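# Unpack folded necktie flat onto table, keep basket items

## Task

Lift the folded necktie out of the basket and set it down completely outside the basket, still doubled over with one half lying on the other, lying straight and flat on the table (not crumpled, twisted, refolded or standing on an edge); the block and the ball must remain in the basket, which must stay upright and flat on the table; finally open the grippers and pull both arms away.

## Robot and tools

ROBOT. Two arms, left_arm and right_arm, each with a parallel gripper. Each arm sits on a tilted plate, and both plates hang from one metal frame behind them. For clearance warnings, a plate and its half of the frame count as part of that arm. left_arm is on the +y side of the scene; the arm names do not match image sides. Calibrated bases in the scene frame: left_arm at (+0.016, +0.242, +0.298) m, quat_wxyz (+0.979, -0.172, +0.106, +0.016); right_arm at (-0.007, -0.315, +0.298) m, quat_wxyz (+0.979, +0.168, +0.112, +0.019). Because the bases are tilted, world up is (-0.213, -0.333, +0.919) in the left base frame and (-0.213, +0.333, +0.919) in the right one.

FRAMES. Scene frame: origin on the table surface halfway between the nominal bases, +x out over the table, +z up. Fixed cameras and the table use it. Each arm's hand pose, Hand target, velocities and wrist camera pose are in that arm's own base frame. The gripper's fingers extend along its +z axis and spread along its y axis. end_effector_position is the point between the pads, roughly 1 cm short of the tips. Reported poses can be a few centimetres off, more when reaching far.

ROW FORMAT. Every command row has 16 numbers: left_arm x, y, z, qw, qx, qy, qz, opening, then the same eight for right_arm. x, y, z are an absolute position in metres and the quaternion an absolute orientation (w first), both in that arm's base frame. Opening runs from -1 (closed) to +1 (fully open, 0.094 m). Include both arms in every row even if one is idle; to hold an arm still, repeat its last reported pose and its current opening, and keep sending one fixed quaternion rather than copying a drifted reading.

execute_actions(actions, cameras). actions is a list of actions; each action is a list of up to 15 rows, one per 1/30 s step, and a short list repeats its final row until 15 steps pass. An empty list just reports state and images. Any target more than 0.6 m from the gripper's current position along one of its axes gets the action refused; a malformed or failing first action rejects the whole call. Each step the controller limits motion to 100 mm and 20 degrees from the measured pose, so far targets need several actions; check the Hand target line.

move(target, speed, blend, opening_speed, blocking, cameras). target is one 16-number row or up to 15 rows followed in sequence, straight-line paths, all within 10 s total. speed: m/s per arm path, 0.002 to 0.5, default 0.25 (rotation up to twice that in rad/s); one value or one per target. blend: corner rounding radius in m for lists, default 0. opening_speed: commanded opening change per second, at least 0.2; use a slow value when closing on soft items. blocking=false returns after about 0.5 s while the motion continues; a new move takes over. Later targets' openings apply only after the arms stop there. The result adds a move: line: done, off_target, moving, held or fault, plus limits (paced means clipped, held means steps withheld). done only means within 10 mm and 2 degrees; it says nothing about contact.

wait(seconds 0 to 10): let time run holding last commands. stop(): brake a running move. zoom_image(camera, region [x0, y0, x1, y1], max 504 by 504 pixels) on cam_high, cam_low, cam_roll_left, cam_roll_right (896x504), cam_left_wrist, cam_right_wrist (672x504). finished_scene(scene): end the current scene (1 or 2), irreversible.

READINGS. grip_measured uses the opening scale; empty it reads slightly wide, and on a squeezed part somewhat narrower than the part. It tracks the command even after contact, so it cannot reveal a touch. grip_effort_nm is motor effort (negative closing), not pad force, with offset and friction residue. To release, command well above grip_measured. Joint torques include gravity; the first three wrap at ±28 N m. Joint ranges: waist -2.618 to 3.054, shoulder 0 to 3.142, elbow 0 to 3.142, wrist pitch and yaw ±1.571, wrist roll ±2.094. A resting arm can sit a centimetre or more off its command without touching anything.

HEAT. Holding loads, stretched poses or pushing against unreachable targets heats motors. MOTOR HOT appears near 75 °C; at 90 °C that arm folds up and stays idle; at 100 °C it goes limp.

AVOID. Dropping things, releasing a moving part, fast collisions, strong presses, arms hitting each other (can fail the scene), anything leaving the table, tipping the basket, and paths close to an arm's own base (can flip its shoulder). Brief external tugs on held items may happen. Faster moves hit harder and track worse. Quicker, smoother, lower-effort solutions rate better.

Each tool is called as name([rows], argument=value, ...), one row to a line, values as JSON.

## Session

execute_actions(actions=[])

zoom_image(camera="cam_high", region=[200, 150, 700, 450])

Scene clock: 0.00 s.
left_arm: end_effector_position=(+0.1483, +0.1616, +0.1496) grip_measured=+1.000 grip_effort_nm=n/a end_effector_quat_wxyz=(+0.231, -0.343, +0.887, +0.204) | right_arm: end_effector_position=(+0.1487, +0.0615, -0.1693) grip_measured=+1.000 grip_effort_nm=n/a end_effector_quat_wxyz=(+0.115, -0.013, +0.979, -0.166)
Joint positions: left_arm=[0.595 0.798 0.74 -0.945 -0.283 -0.06 0.094] | right_arm=[0.828 2.304 0.374 0.27 0.397 0.82 0.094]
Joint velocities: within noise
Joint torques (N m): no reading
Motor temperatures (°C): left_arm=[29 34 28 29 29 29 29] | right_arm=[32 33 32 29 29 29 30]
Heat: left arm: 34 °C; right arm: 33 °C.
Hand target: left_arm +0.1483, +0.1617, +0.1522; +0.235, -0.343, +0.886, +0.205 | right_arm +0.1478, +0.0600, -0.1693; +0.114, -0.014, +0.979, -0.169
Tool commands: left_gripper/opening=+1.0 right_gripper/opening=+1.0

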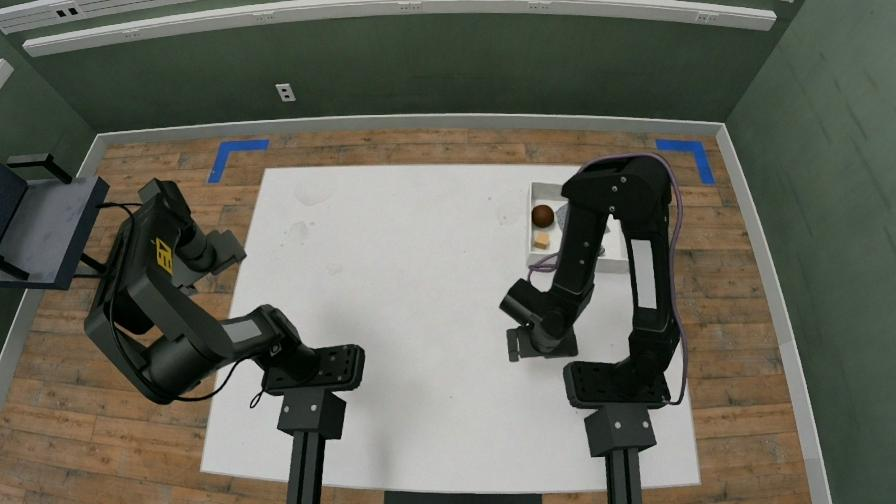

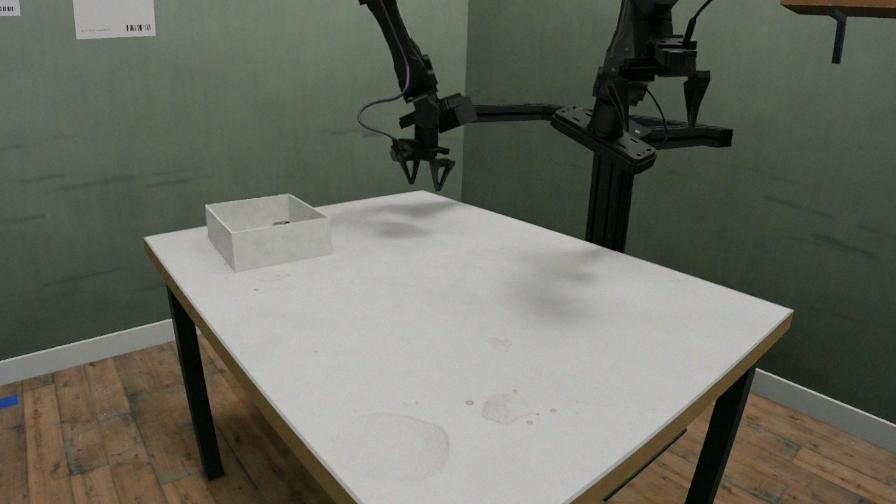

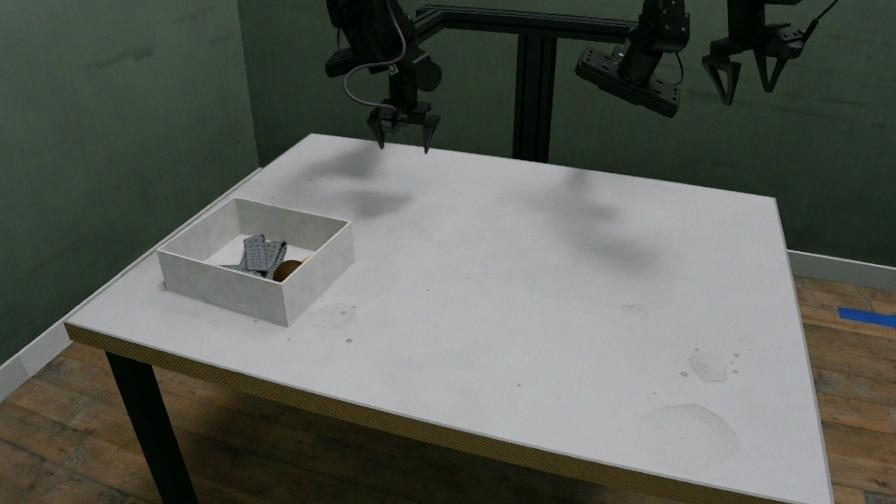

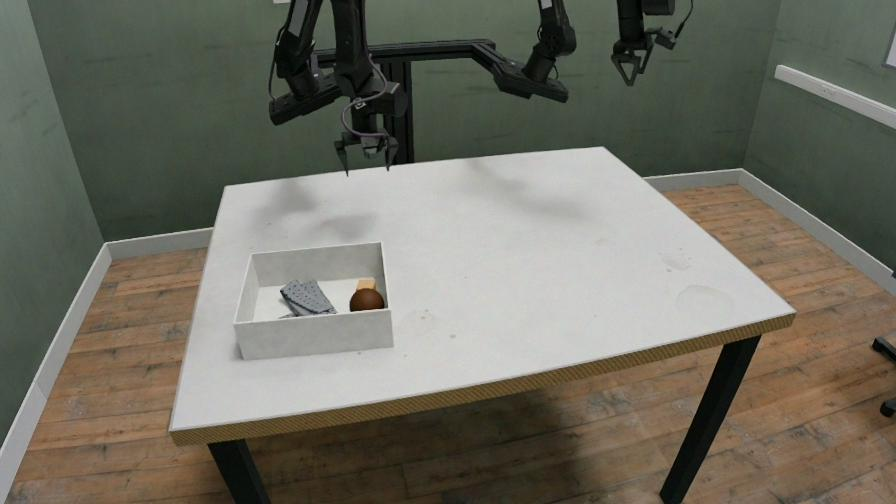

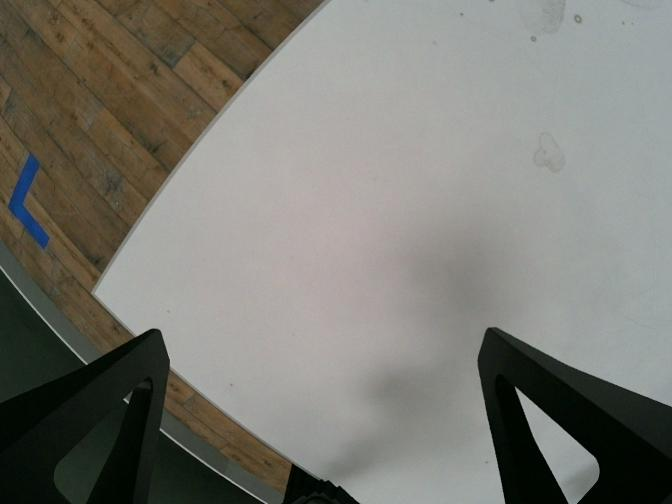

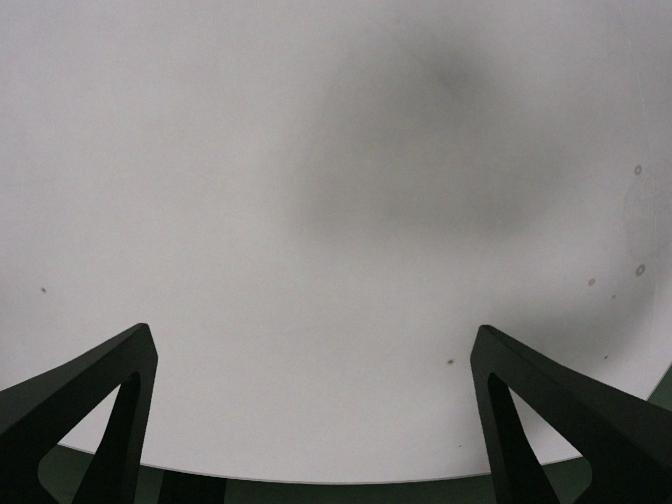

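Scaled by 1.008.

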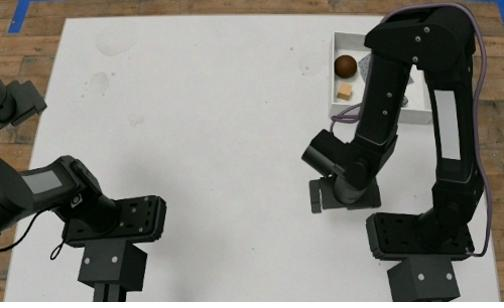

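move([
  [0.1483,0.1617,0.1522,0.235,-0.343,0.886,0.205,1.0,0.25,0.03,0.0,0.112,0.019,0.979,-0.168,0.6],
  [0.1483,0.1617,0.1522,0.235,-0.343,0.886,0.205,1.0,0.2806,-0.0822,0.1493,0.112,0.019,0.979,-0.168,0.6],
], speed=0.15, blend=0.04)

zoom_image(camera="cam_high", region=[500, 160, 680, 300])

zoom_image(camera="cam_roll_left", region=[140, 180, 380, 340])

zoom_image(camera="cam_roll_right", region=[210, 220, 430, 370])

zoom_image(camera="cam_right_wrist", region=[84, 0, 588, 400])

Scene clock: 14.07 s.
left_arm: end_effector_position=(+0.1483, +0.1616, +0.1496) grip_measured=+1.000 grip_effort_nm=-0.012 end_effector_quat_wxyz=(+0.231, -0.343, +0.887, +0.204) | right_arm: end_effector_position=(+0.2816, -0.0829, +0.1453) grip_measured=+0.602 grip_effort_nm=-0.129 end_effector_quat_wxyz=(+0.114, +0.022, +0.978, -0.173)
Joint positions: left_arm=[0.595 0.798 0.74 -0.945 -0.283 -0.06 0.094] | right_arm=[-0.093 1.394 1.144 -1.056 0.328 -0.093 0.075]
Joint velocities: within noise
Joint torques (N m): left_arm=[-0.08 -3.49 7.19 0.7 -0.09 0.01] | right_arm=[1.26 -6.19 8.83 0.35 -0.12 -0.08]
Motor temperatures (°C): left_arm=[29 35 28 29 29 29 29] | right_arm=[32 33 32 29 29 29 30]
Heat: left arm: 35 °C; right arm: 33 °C.
Hand target: left_arm +0.1483, +0.1617, +0.1522; +0.235, -0.343, +0.886, +0.205 | right_arm +0.2805, -0.0822, +0.1492; +0.112, +0.019, +0.979, -0.168
Off the commanded pose: left_arm 0.003 m, 0 deg | right_arm 0.004 m, 1 deg.
move: done

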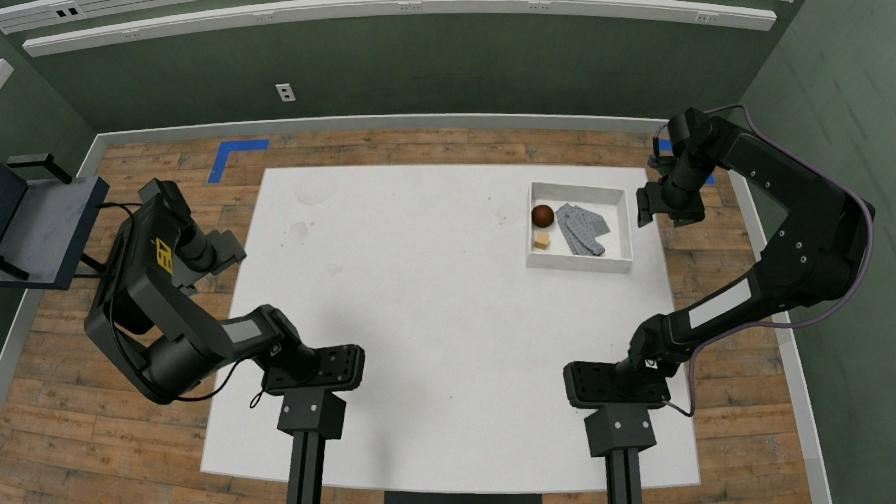

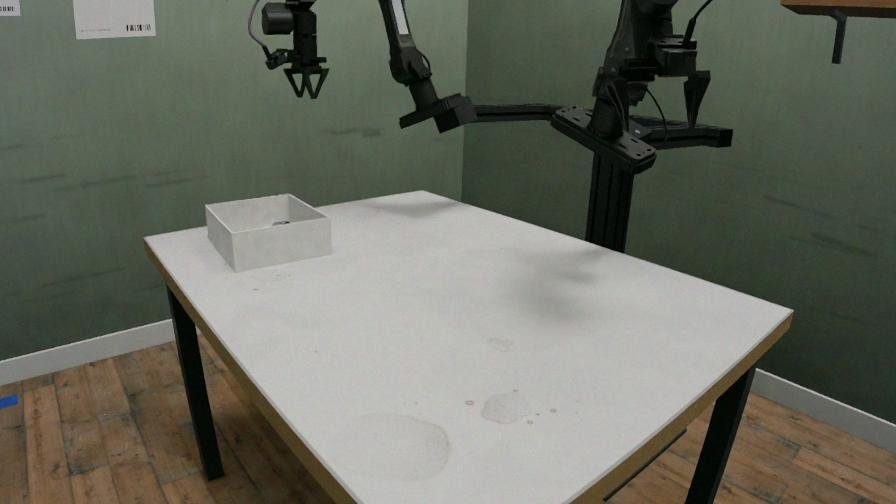

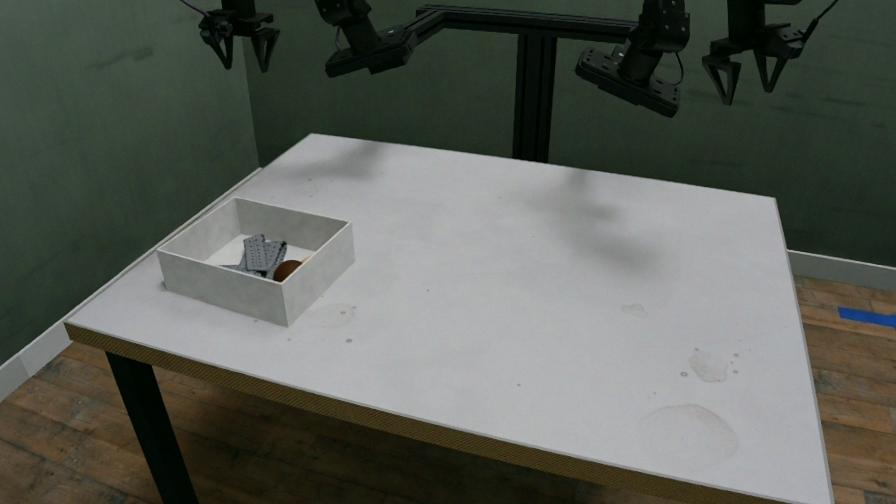

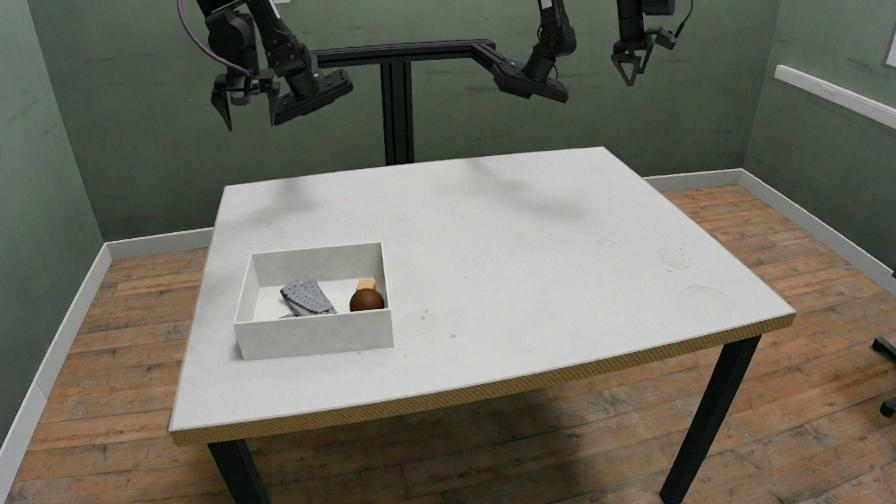

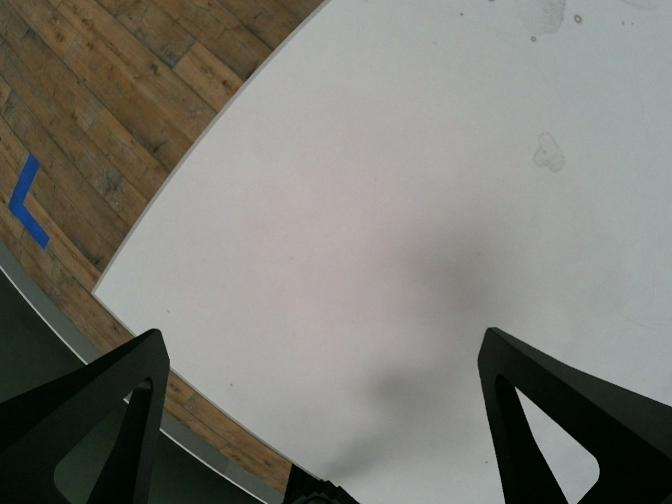

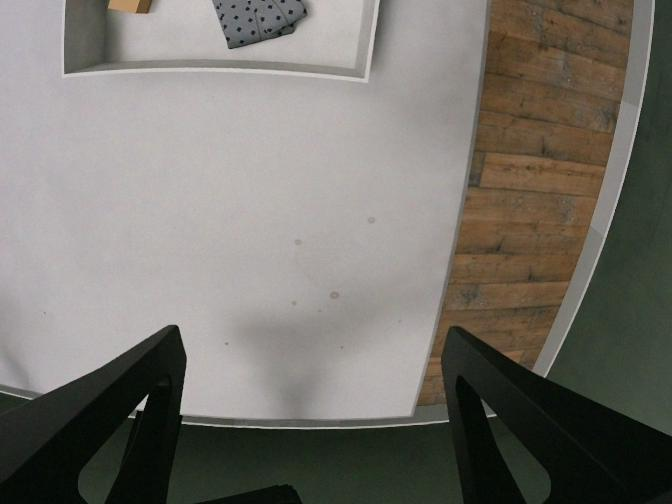

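Scaled by 2.800.

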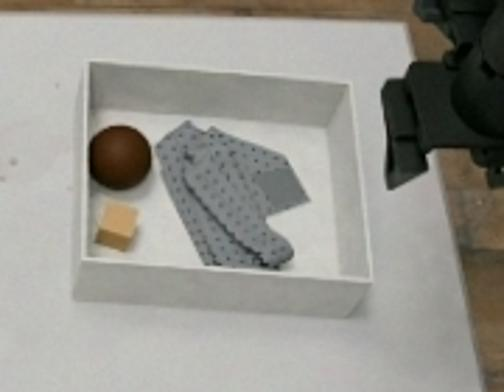

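Scaled by 2.100.

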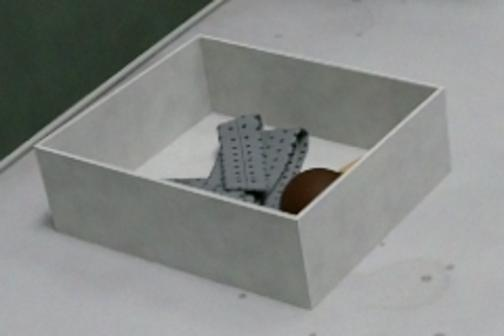

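Scaled by 2.291.

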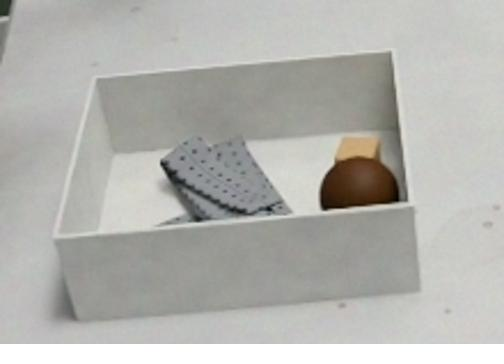

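Scaled by 1.000.

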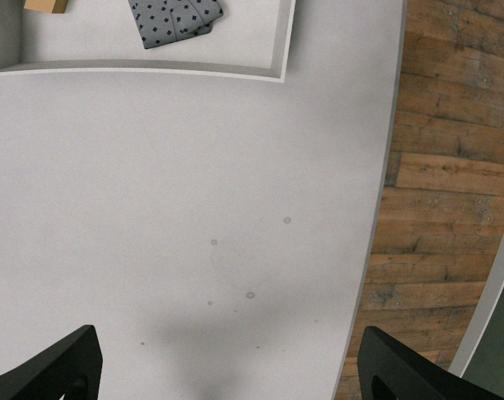

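move(target=[0.1483,0.1617,0.1522,0.235,-0.343,0.886,0.205,1.0,0.450,0.01,0.09,0.112,0.019,0.979,-0.168,1.0], speed=0.2)

zoom_image(camera="cam_right_wrist", region=[84, 0, 588, 504])

Scene clock: 23.63 s.
left_arm: end_effector_position=(+0.1483, +0.1616, +0.1496) grip_measured=+1.000 grip_effort_nm=-0.017 end_effector_quat_wxyz=(+0.231, -0.343, +0.887, +0.204) | right_arm: end_effector_position=(+0.4500, +0.0064, +0.0945) grip_measured=+0.998 grip_effort_nm=0.076 end_effector_quat_wxyz=(+0.123, +0.023, +0.979, -0.161)
Joint positions: left_arm=[0.595 0.798 0.74 -0.945 -0.283 -0.06 0.094] | right_arm=[0.152 2.08 1.752 -1.048 0.36 0.163 0.094]
Joint velocities: within noise
Joint torques (N m): left_arm=[-0.09 -3.51 7.13 0.69 -0.1 0.02] | right_arm=[4.86 -8.69 9.2 0.36 0.14 0.1]
Motor temperatures (°C): left_arm=[29 35 28 29 29 29 29] | right_arm=[32 33 32 29 29 29 30]
Heat: left arm: 35 °C; right arm: 33 °C.
Hand target: left_arm +0.1483, +0.1617, +0.1522; +0.235, -0.343, +0.886, +0.205 | right_arm +0.4500, +0.0100, +0.0901; +0.113, +0.019, +0.979, -0.168
Off the commanded pose: left_arm 0.003 m, 0 deg | right_arm 0.006 m, 2 deg.
move: done

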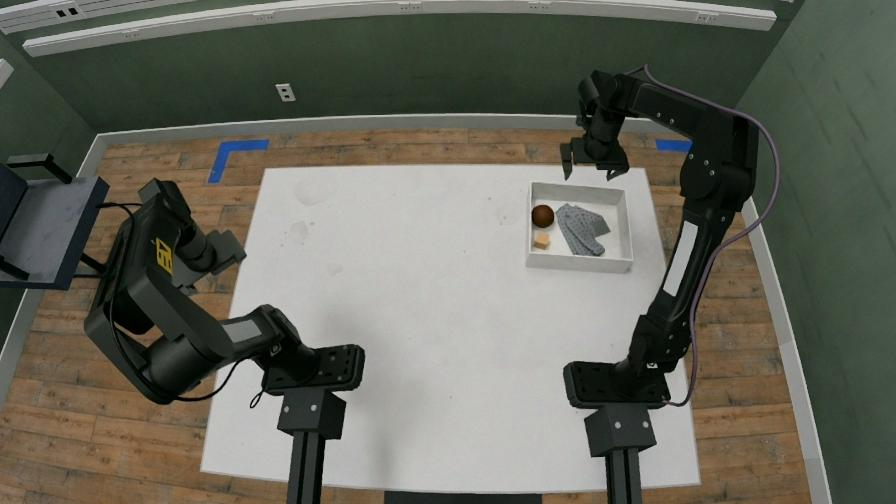

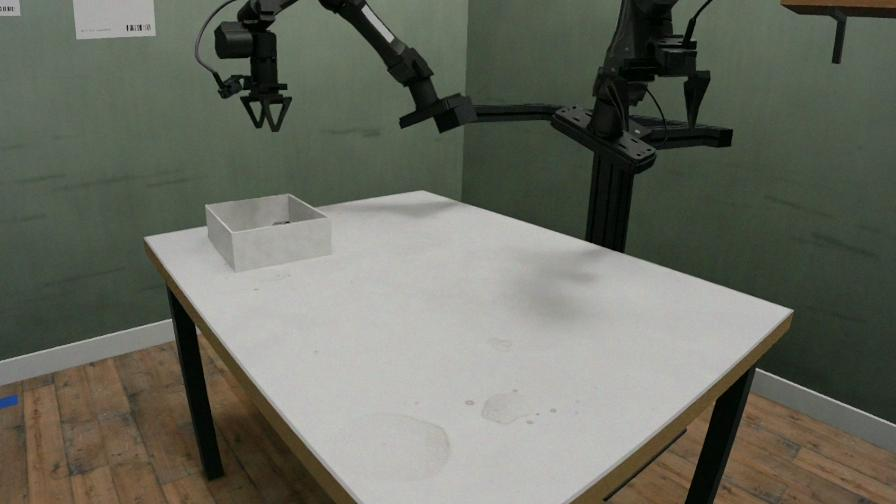

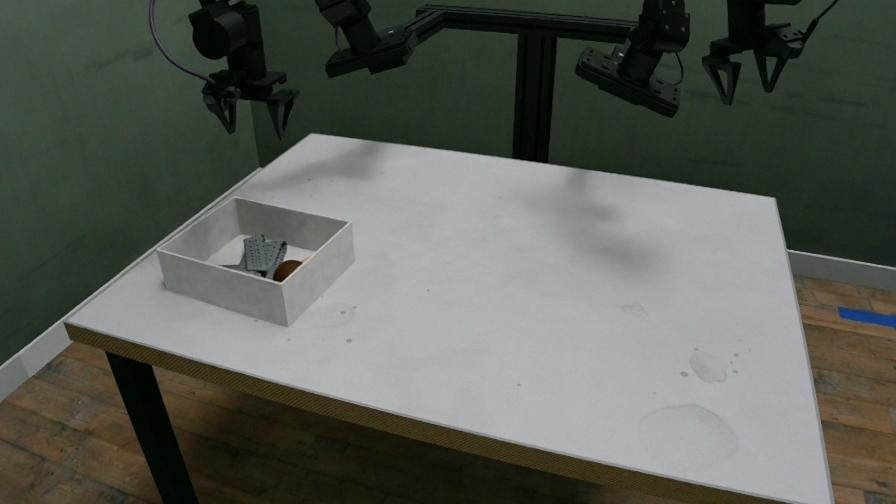

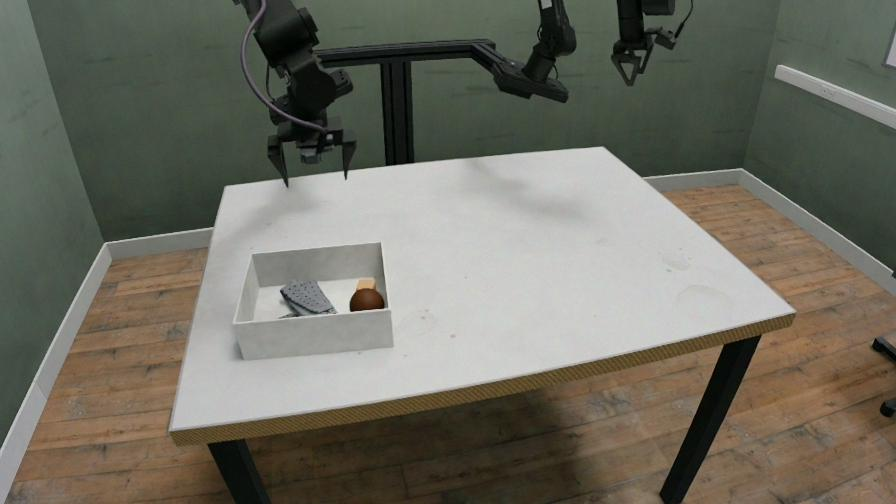

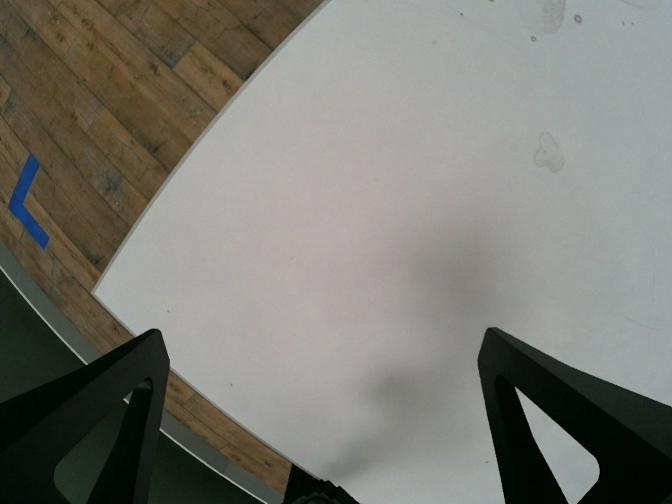

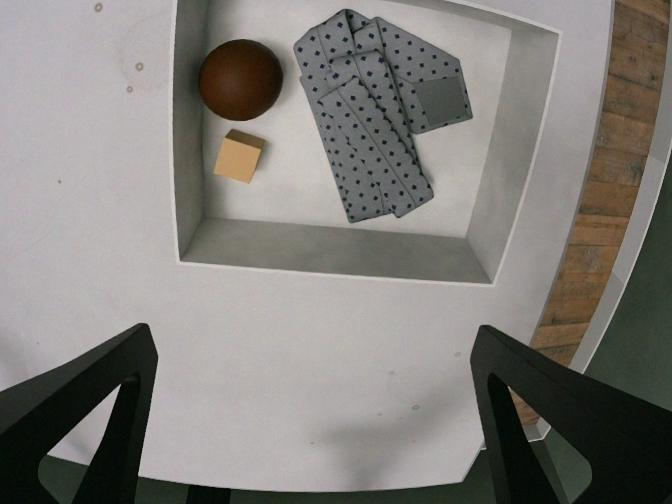

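Scaled by 1.000.

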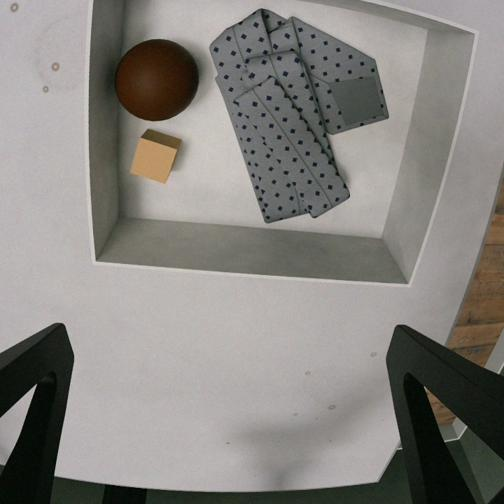

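zoom_image(camera="cam_right_wrist", region=[280, 0, 490, 230])

zoom_image(camera="cam_high", region=[545, 190, 625, 270])

zoom_image(camera="cam_roll_left", region=[210, 220, 320, 300])

zoom_image(camera="cam_roll_right", region=[260, 260, 350, 330])

Scaled by 2.191 from the camera's 672x504 image, which has a finer 960x720 frame.

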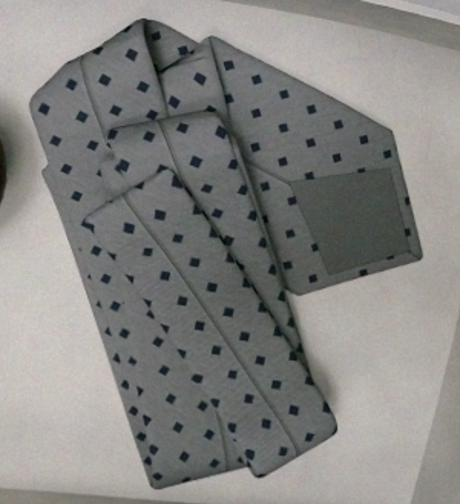

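Scaled by 6.300.

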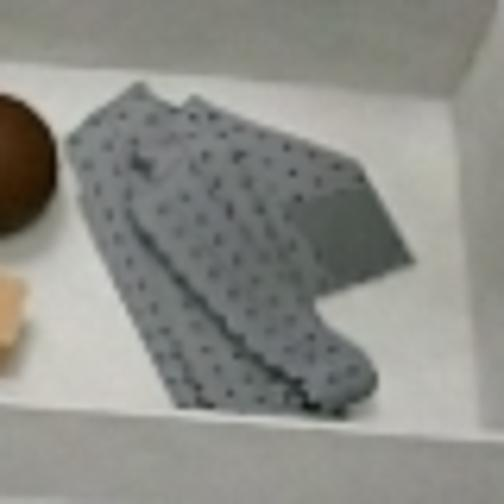

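Scaled by 4.582.

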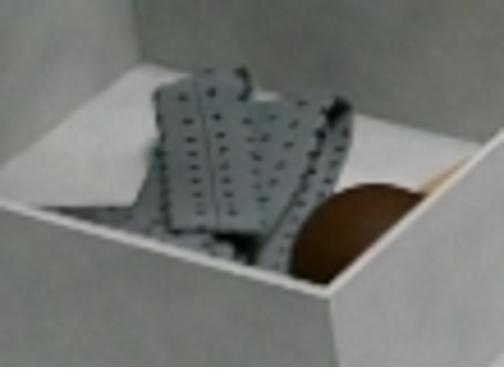

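Scaled by 5.600.

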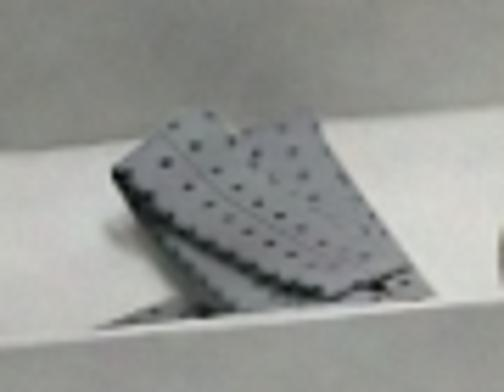

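move(target=[0.1483,0.1617,0.1522,0.235,-0.343,0.886,0.205,1.0,0.505,-0.022,0.035,0.112,0.019,0.979,-0.168,1.0], speed=0.15, cameras=["cam_right_wrist"])

zoom_image(camera="cam_right_wrist", region=[220, 0, 570, 400])

Scene clock: 64.43 s.
left_arm: end_effector_position=(+0.1483, +0.1616, +0.1496) grip_measured=+1.000 grip_effort_nm=-0.017 end_effector_quat_wxyz=(+0.231, -0.343, +0.887, +0.204) | right_arm: end_effector_position=(+0.4973, -0.0217, +0.0422) grip_measured=+0.998 grip_effort_nm=0.071 end_effector_quat_wxyz=(+0.109, +0.021, +0.979, -0.170)
Joint positions: left_arm=[0.595 0.798 0.74 -0.945 -0.283 -0.06 0.094] | right_arm=[0.081 2.318 1.929 -0.99 0.36 0.089 0.094]
Joint velocities: within noise
Joint torques (N m): left_arm=[-0.06 -3.54 7.16 0.7 -0.1 0.02] | right_arm=[4.12 -9.76 8.9 0.66 -0.04 -0.1]
Motor temperatures (°C): left_arm=[29 34 29 29 29 29 29] | right_arm=[33 34 34 29 29 29 30]
Heat: left arm: 34 °C; right arm: 34 °C.
Hand target: left_arm +0.1483, +0.1617, +0.1522; +0.235, -0.343, +0.886, +0.205 | right_arm +0.5047, -0.0221, +0.0351; +0.112, +0.019, +0.979, -0.168
Off the commanded pose: left_arm 0.003 m, 0 deg | right_arm 0.011 m, 0 deg.
move: off_target (right_arm)
Images, in order (width x height): cam_right_wrist 672x504.

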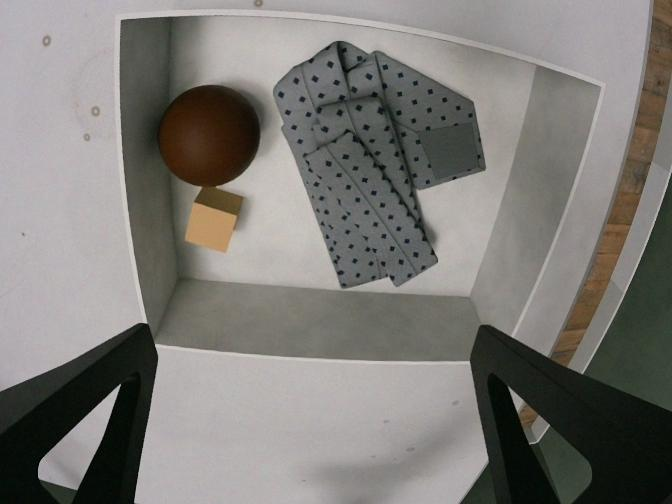

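Scaled by 1.260 from the camera's 672x504 image, which has a finer 960x720 frame.

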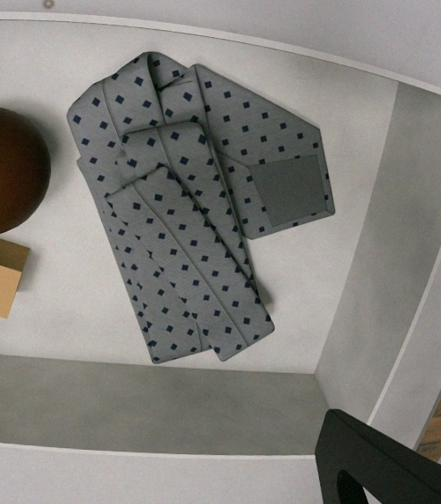

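zoom_image(camera="cam_right_wrist", region=[265, 30, 455, 180])

zoom_image(camera="cam_right_wrist", region=[290, 120, 450, 300])

Scaled by 2.653 from the camera's 672x504 image, which has a finer 960x720 frame.

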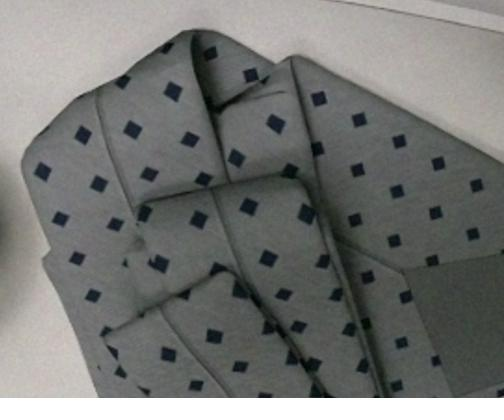

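Scaled by 2.800 from the camera's 672x504 image, which has a finer 960x720 frame.

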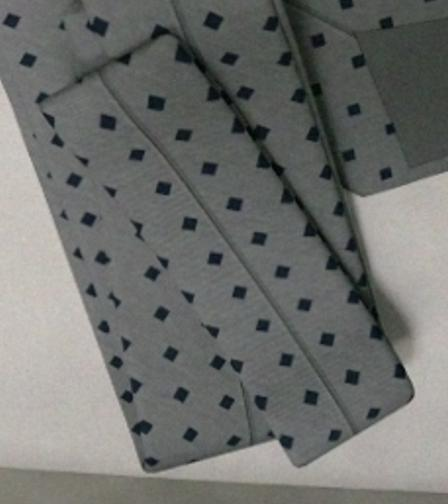

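move(target=[0.1483,0.1617,0.1522,0.235,-0.343,0.886,0.205,1.0,0.554,-0.0524,-0.0246,0.059,-0.264,0.943,-0.193,0.15], speed=0.12)

zoom_image(camera="cam_right_wrist", region=[184, 150, 488, 454])

zoom_image(camera="cam_roll_left", region=[150, 150, 360, 330])

zoom_image(camera="cam_roll_right", region=[220, 200, 400, 360])

Scene clock: 133.27 s.
left_arm: end_effector_position=(+0.1483, +0.1616, +0.1496) grip_measured=+1.000 grip_effort_nm=-0.017 end_effector_quat_wxyz=(+0.231, -0.343, +0.887, +0.204) | right_arm: end_effector_position=(+0.5517, -0.0501, -0.0112) grip_measured=+0.152 grip_effort_nm=-0.134 end_effector_quat_wxyz=(+0.064, -0.262, +0.942, -0.200)
Joint positions: left_arm=[0.595 0.798 0.74 -0.945 -0.283 -0.06 0.094] | right_arm=[0.02 2.596 2.213 -0.952 0.356 -0.565 0.054]
Joint velocities: within noise
Joint torques (N m): left_arm=[-0.1 -3.51 7.16 0.69 -0.08 0.02] | right_arm=[4.14 -10.36 9.02 0.58 -0.15 -0.05]
Motor temperatures (°C): left_arm=[29 34 29 29 29 29 29] | right_arm=[33 37 33 29 29 29 30]
Heat: left arm: 34 °C; right arm: 37 °C.
Hand target: left_arm +0.1483, +0.1617, +0.1522; +0.235, -0.343, +0.886, +0.205 | right_arm +0.5534, -0.0523, -0.0245; +0.059, -0.264, +0.943, -0.193
Off the commanded pose: left_arm 0.003 m, 0 deg | right_arm 0.014 m, 1 deg.
move: off_target (right_arm)

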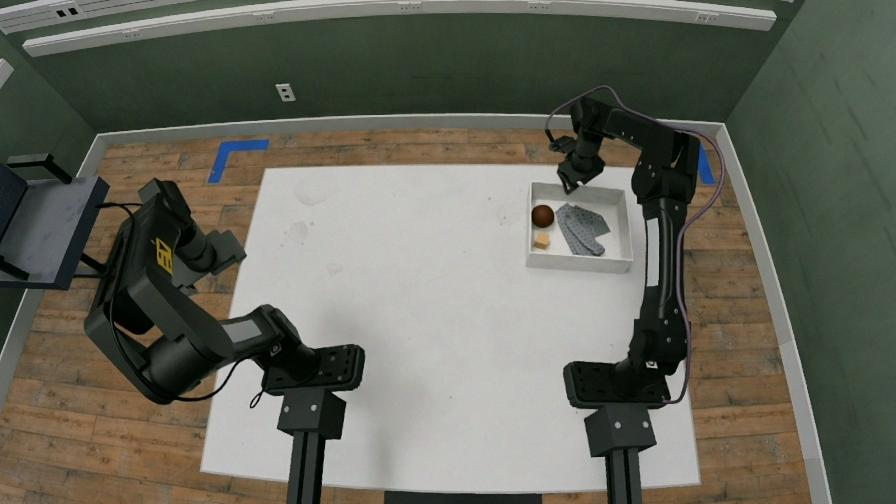

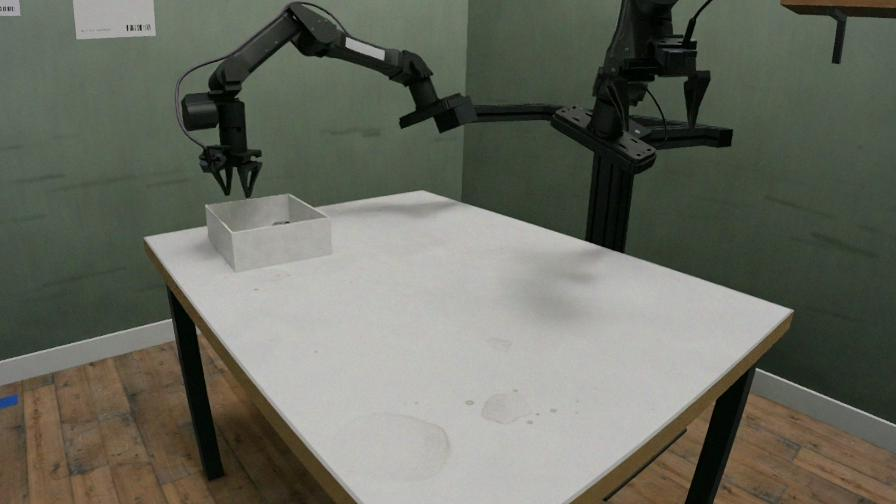

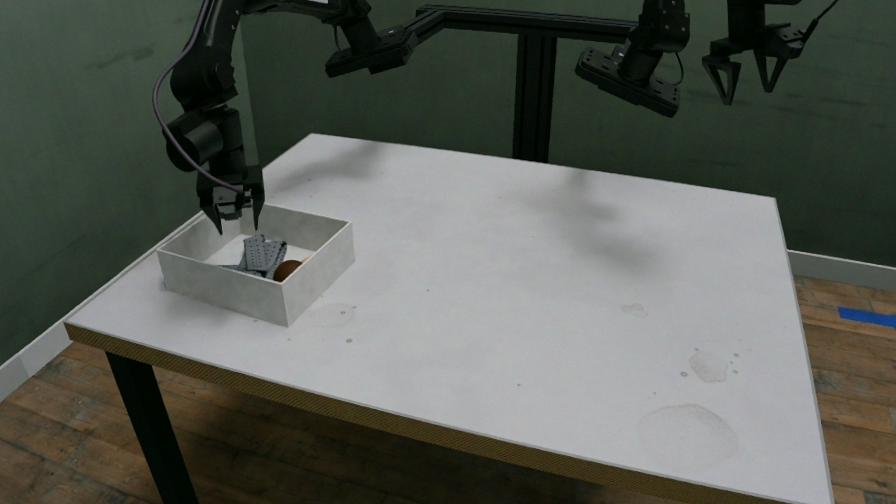

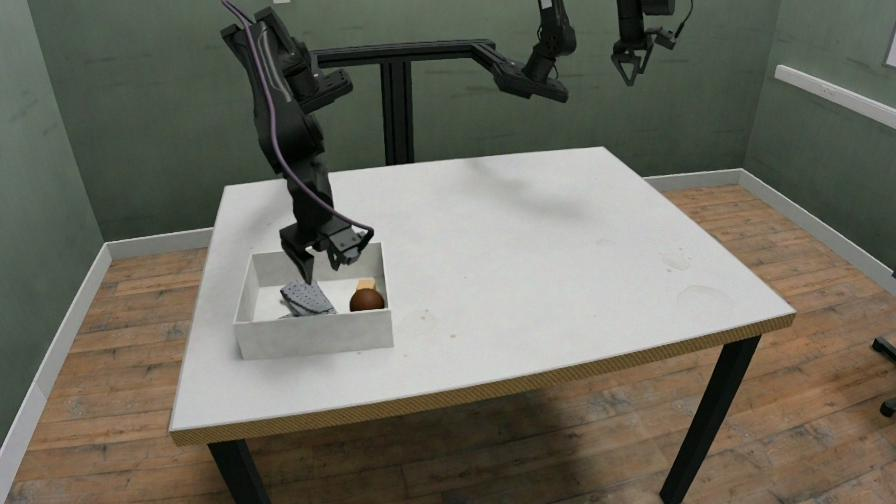

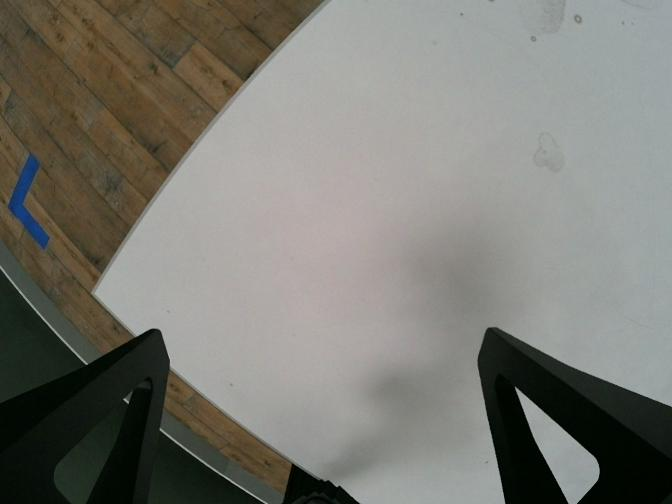

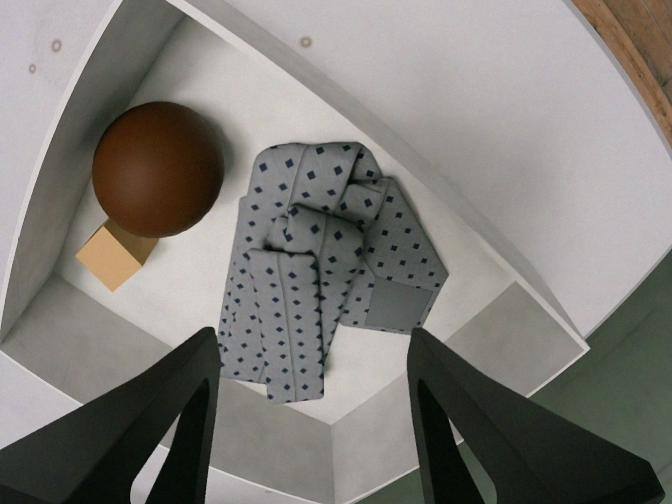

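Scaled by 1.658 from the camera's 672x504 image, which has a finer 960x720 frame.

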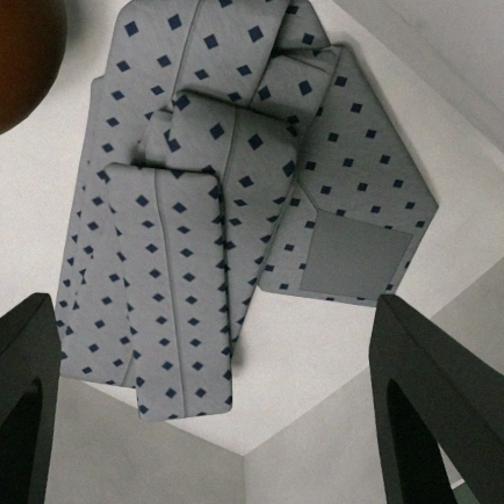

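Scaled by 2.400.

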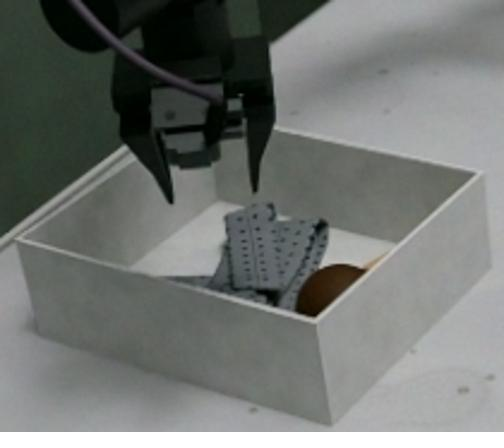

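Scaled by 2.800.

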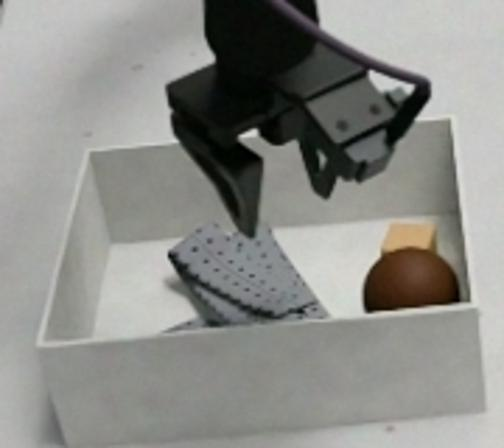

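move(target=[0.1483,0.1617,0.1522,0.235,-0.343,0.886,0.205,1.0,0.54,-0.064,-0.097,0.059,-0.264,0.943,-0.193,0.15], speed=0.08, cameras=["cam_roll_left","cam_roll_right","cam_right_wrist"])

zoom_image(camera="cam_roll_left", region=[150, 150, 360, 330])

zoom_image(camera="cam_roll_right", region=[220, 200, 400, 360])

Scene clock: 149.50 s.
left_arm: end_effector_position=(+0.1483, +0.1616, +0.1496) grip_measured=+1.000 grip_effort_nm=-0.022 end_effector_quat_wxyz=(+0.231, -0.343, +0.887, +0.204) | right_arm: end_effector_position=(+0.5461, -0.0617, -0.0761) grip_measured=+0.152 grip_effort_nm=-0.129 end_effector_quat_wxyz=(+0.071, -0.260, +0.941, -0.203)
Joint positions: left_arm=[0.595 0.798 0.74 -0.945 -0.283 -0.06 0.094] | right_arm=[-0.003 2.637 2.021 -0.696 0.351 -0.589 0.054]
Joint velocities: within noise
Joint torques (N m): left_arm=[-0.12 -3.49 7.17 0.7 -0.09 0.01] | right_arm=[4.05 -10.3 5.09 0.75 -0.15 -0.06]
Motor temperatures (°C): left_arm=[29 34 29 29 29 29 29] | right_arm=[33 36 34 29 29 29 30]
Heat: left arm: 34 °C; right arm: 36 °C.
Hand target: left_arm +0.1483, +0.1617, +0.1522; +0.235, -0.343, +0.886, +0.205 | right_arm +0.5393, -0.0638, -0.0965; +0.059, -0.264, +0.943, -0.193
Off the commanded pose: left_arm 0.003 m, 0 deg | right_arm 0.022 m, 2 deg.
move: off_target (right_arm)
Images, in order (width x height): cam_roll_left 896x504, cam_roll_right 896x504, cam_right_wrist 672x504.

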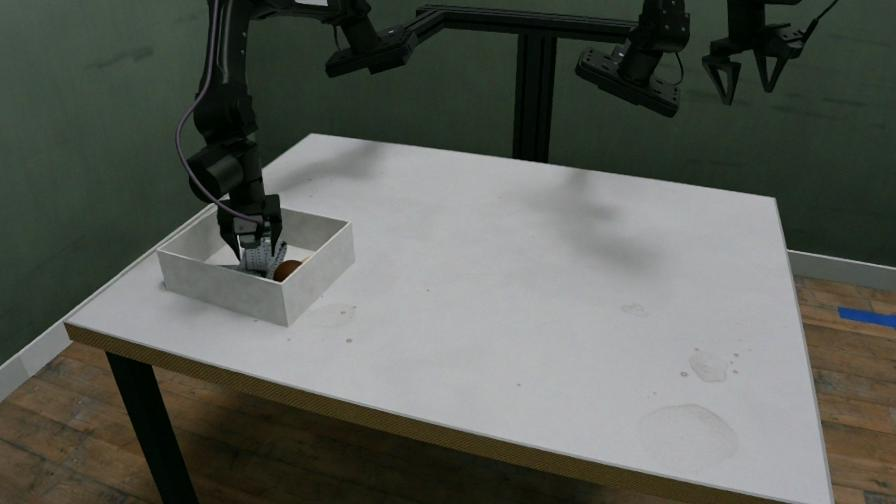

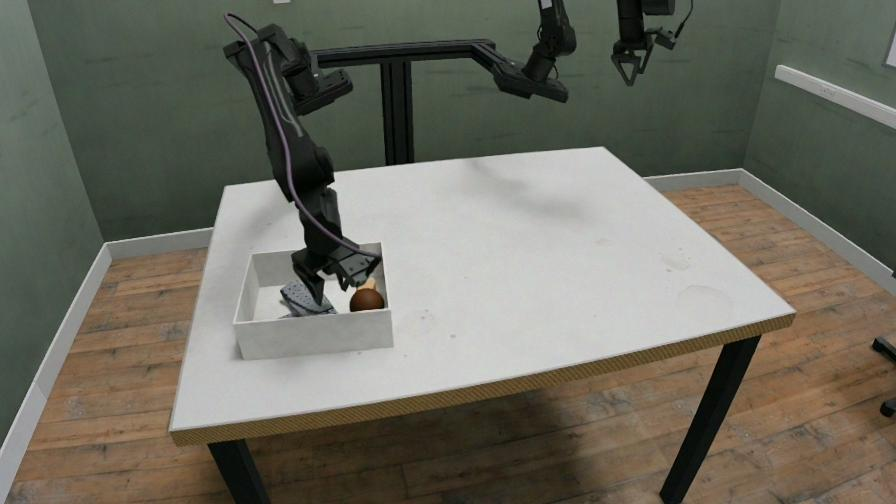

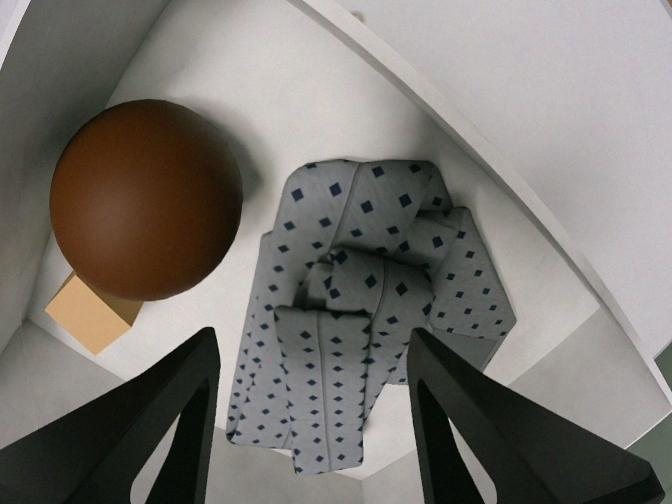

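Scaled by 2.400.

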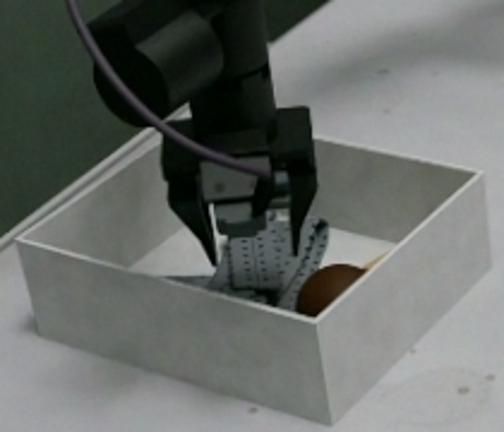

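Scaled by 2.800.

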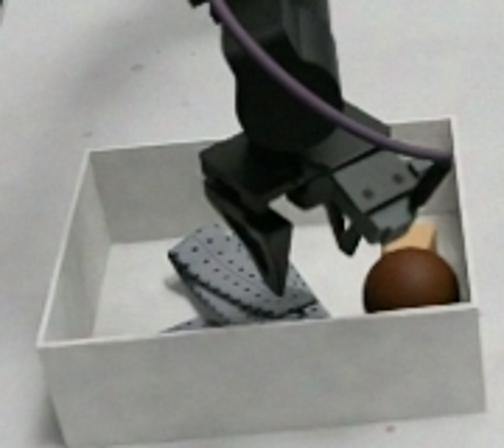

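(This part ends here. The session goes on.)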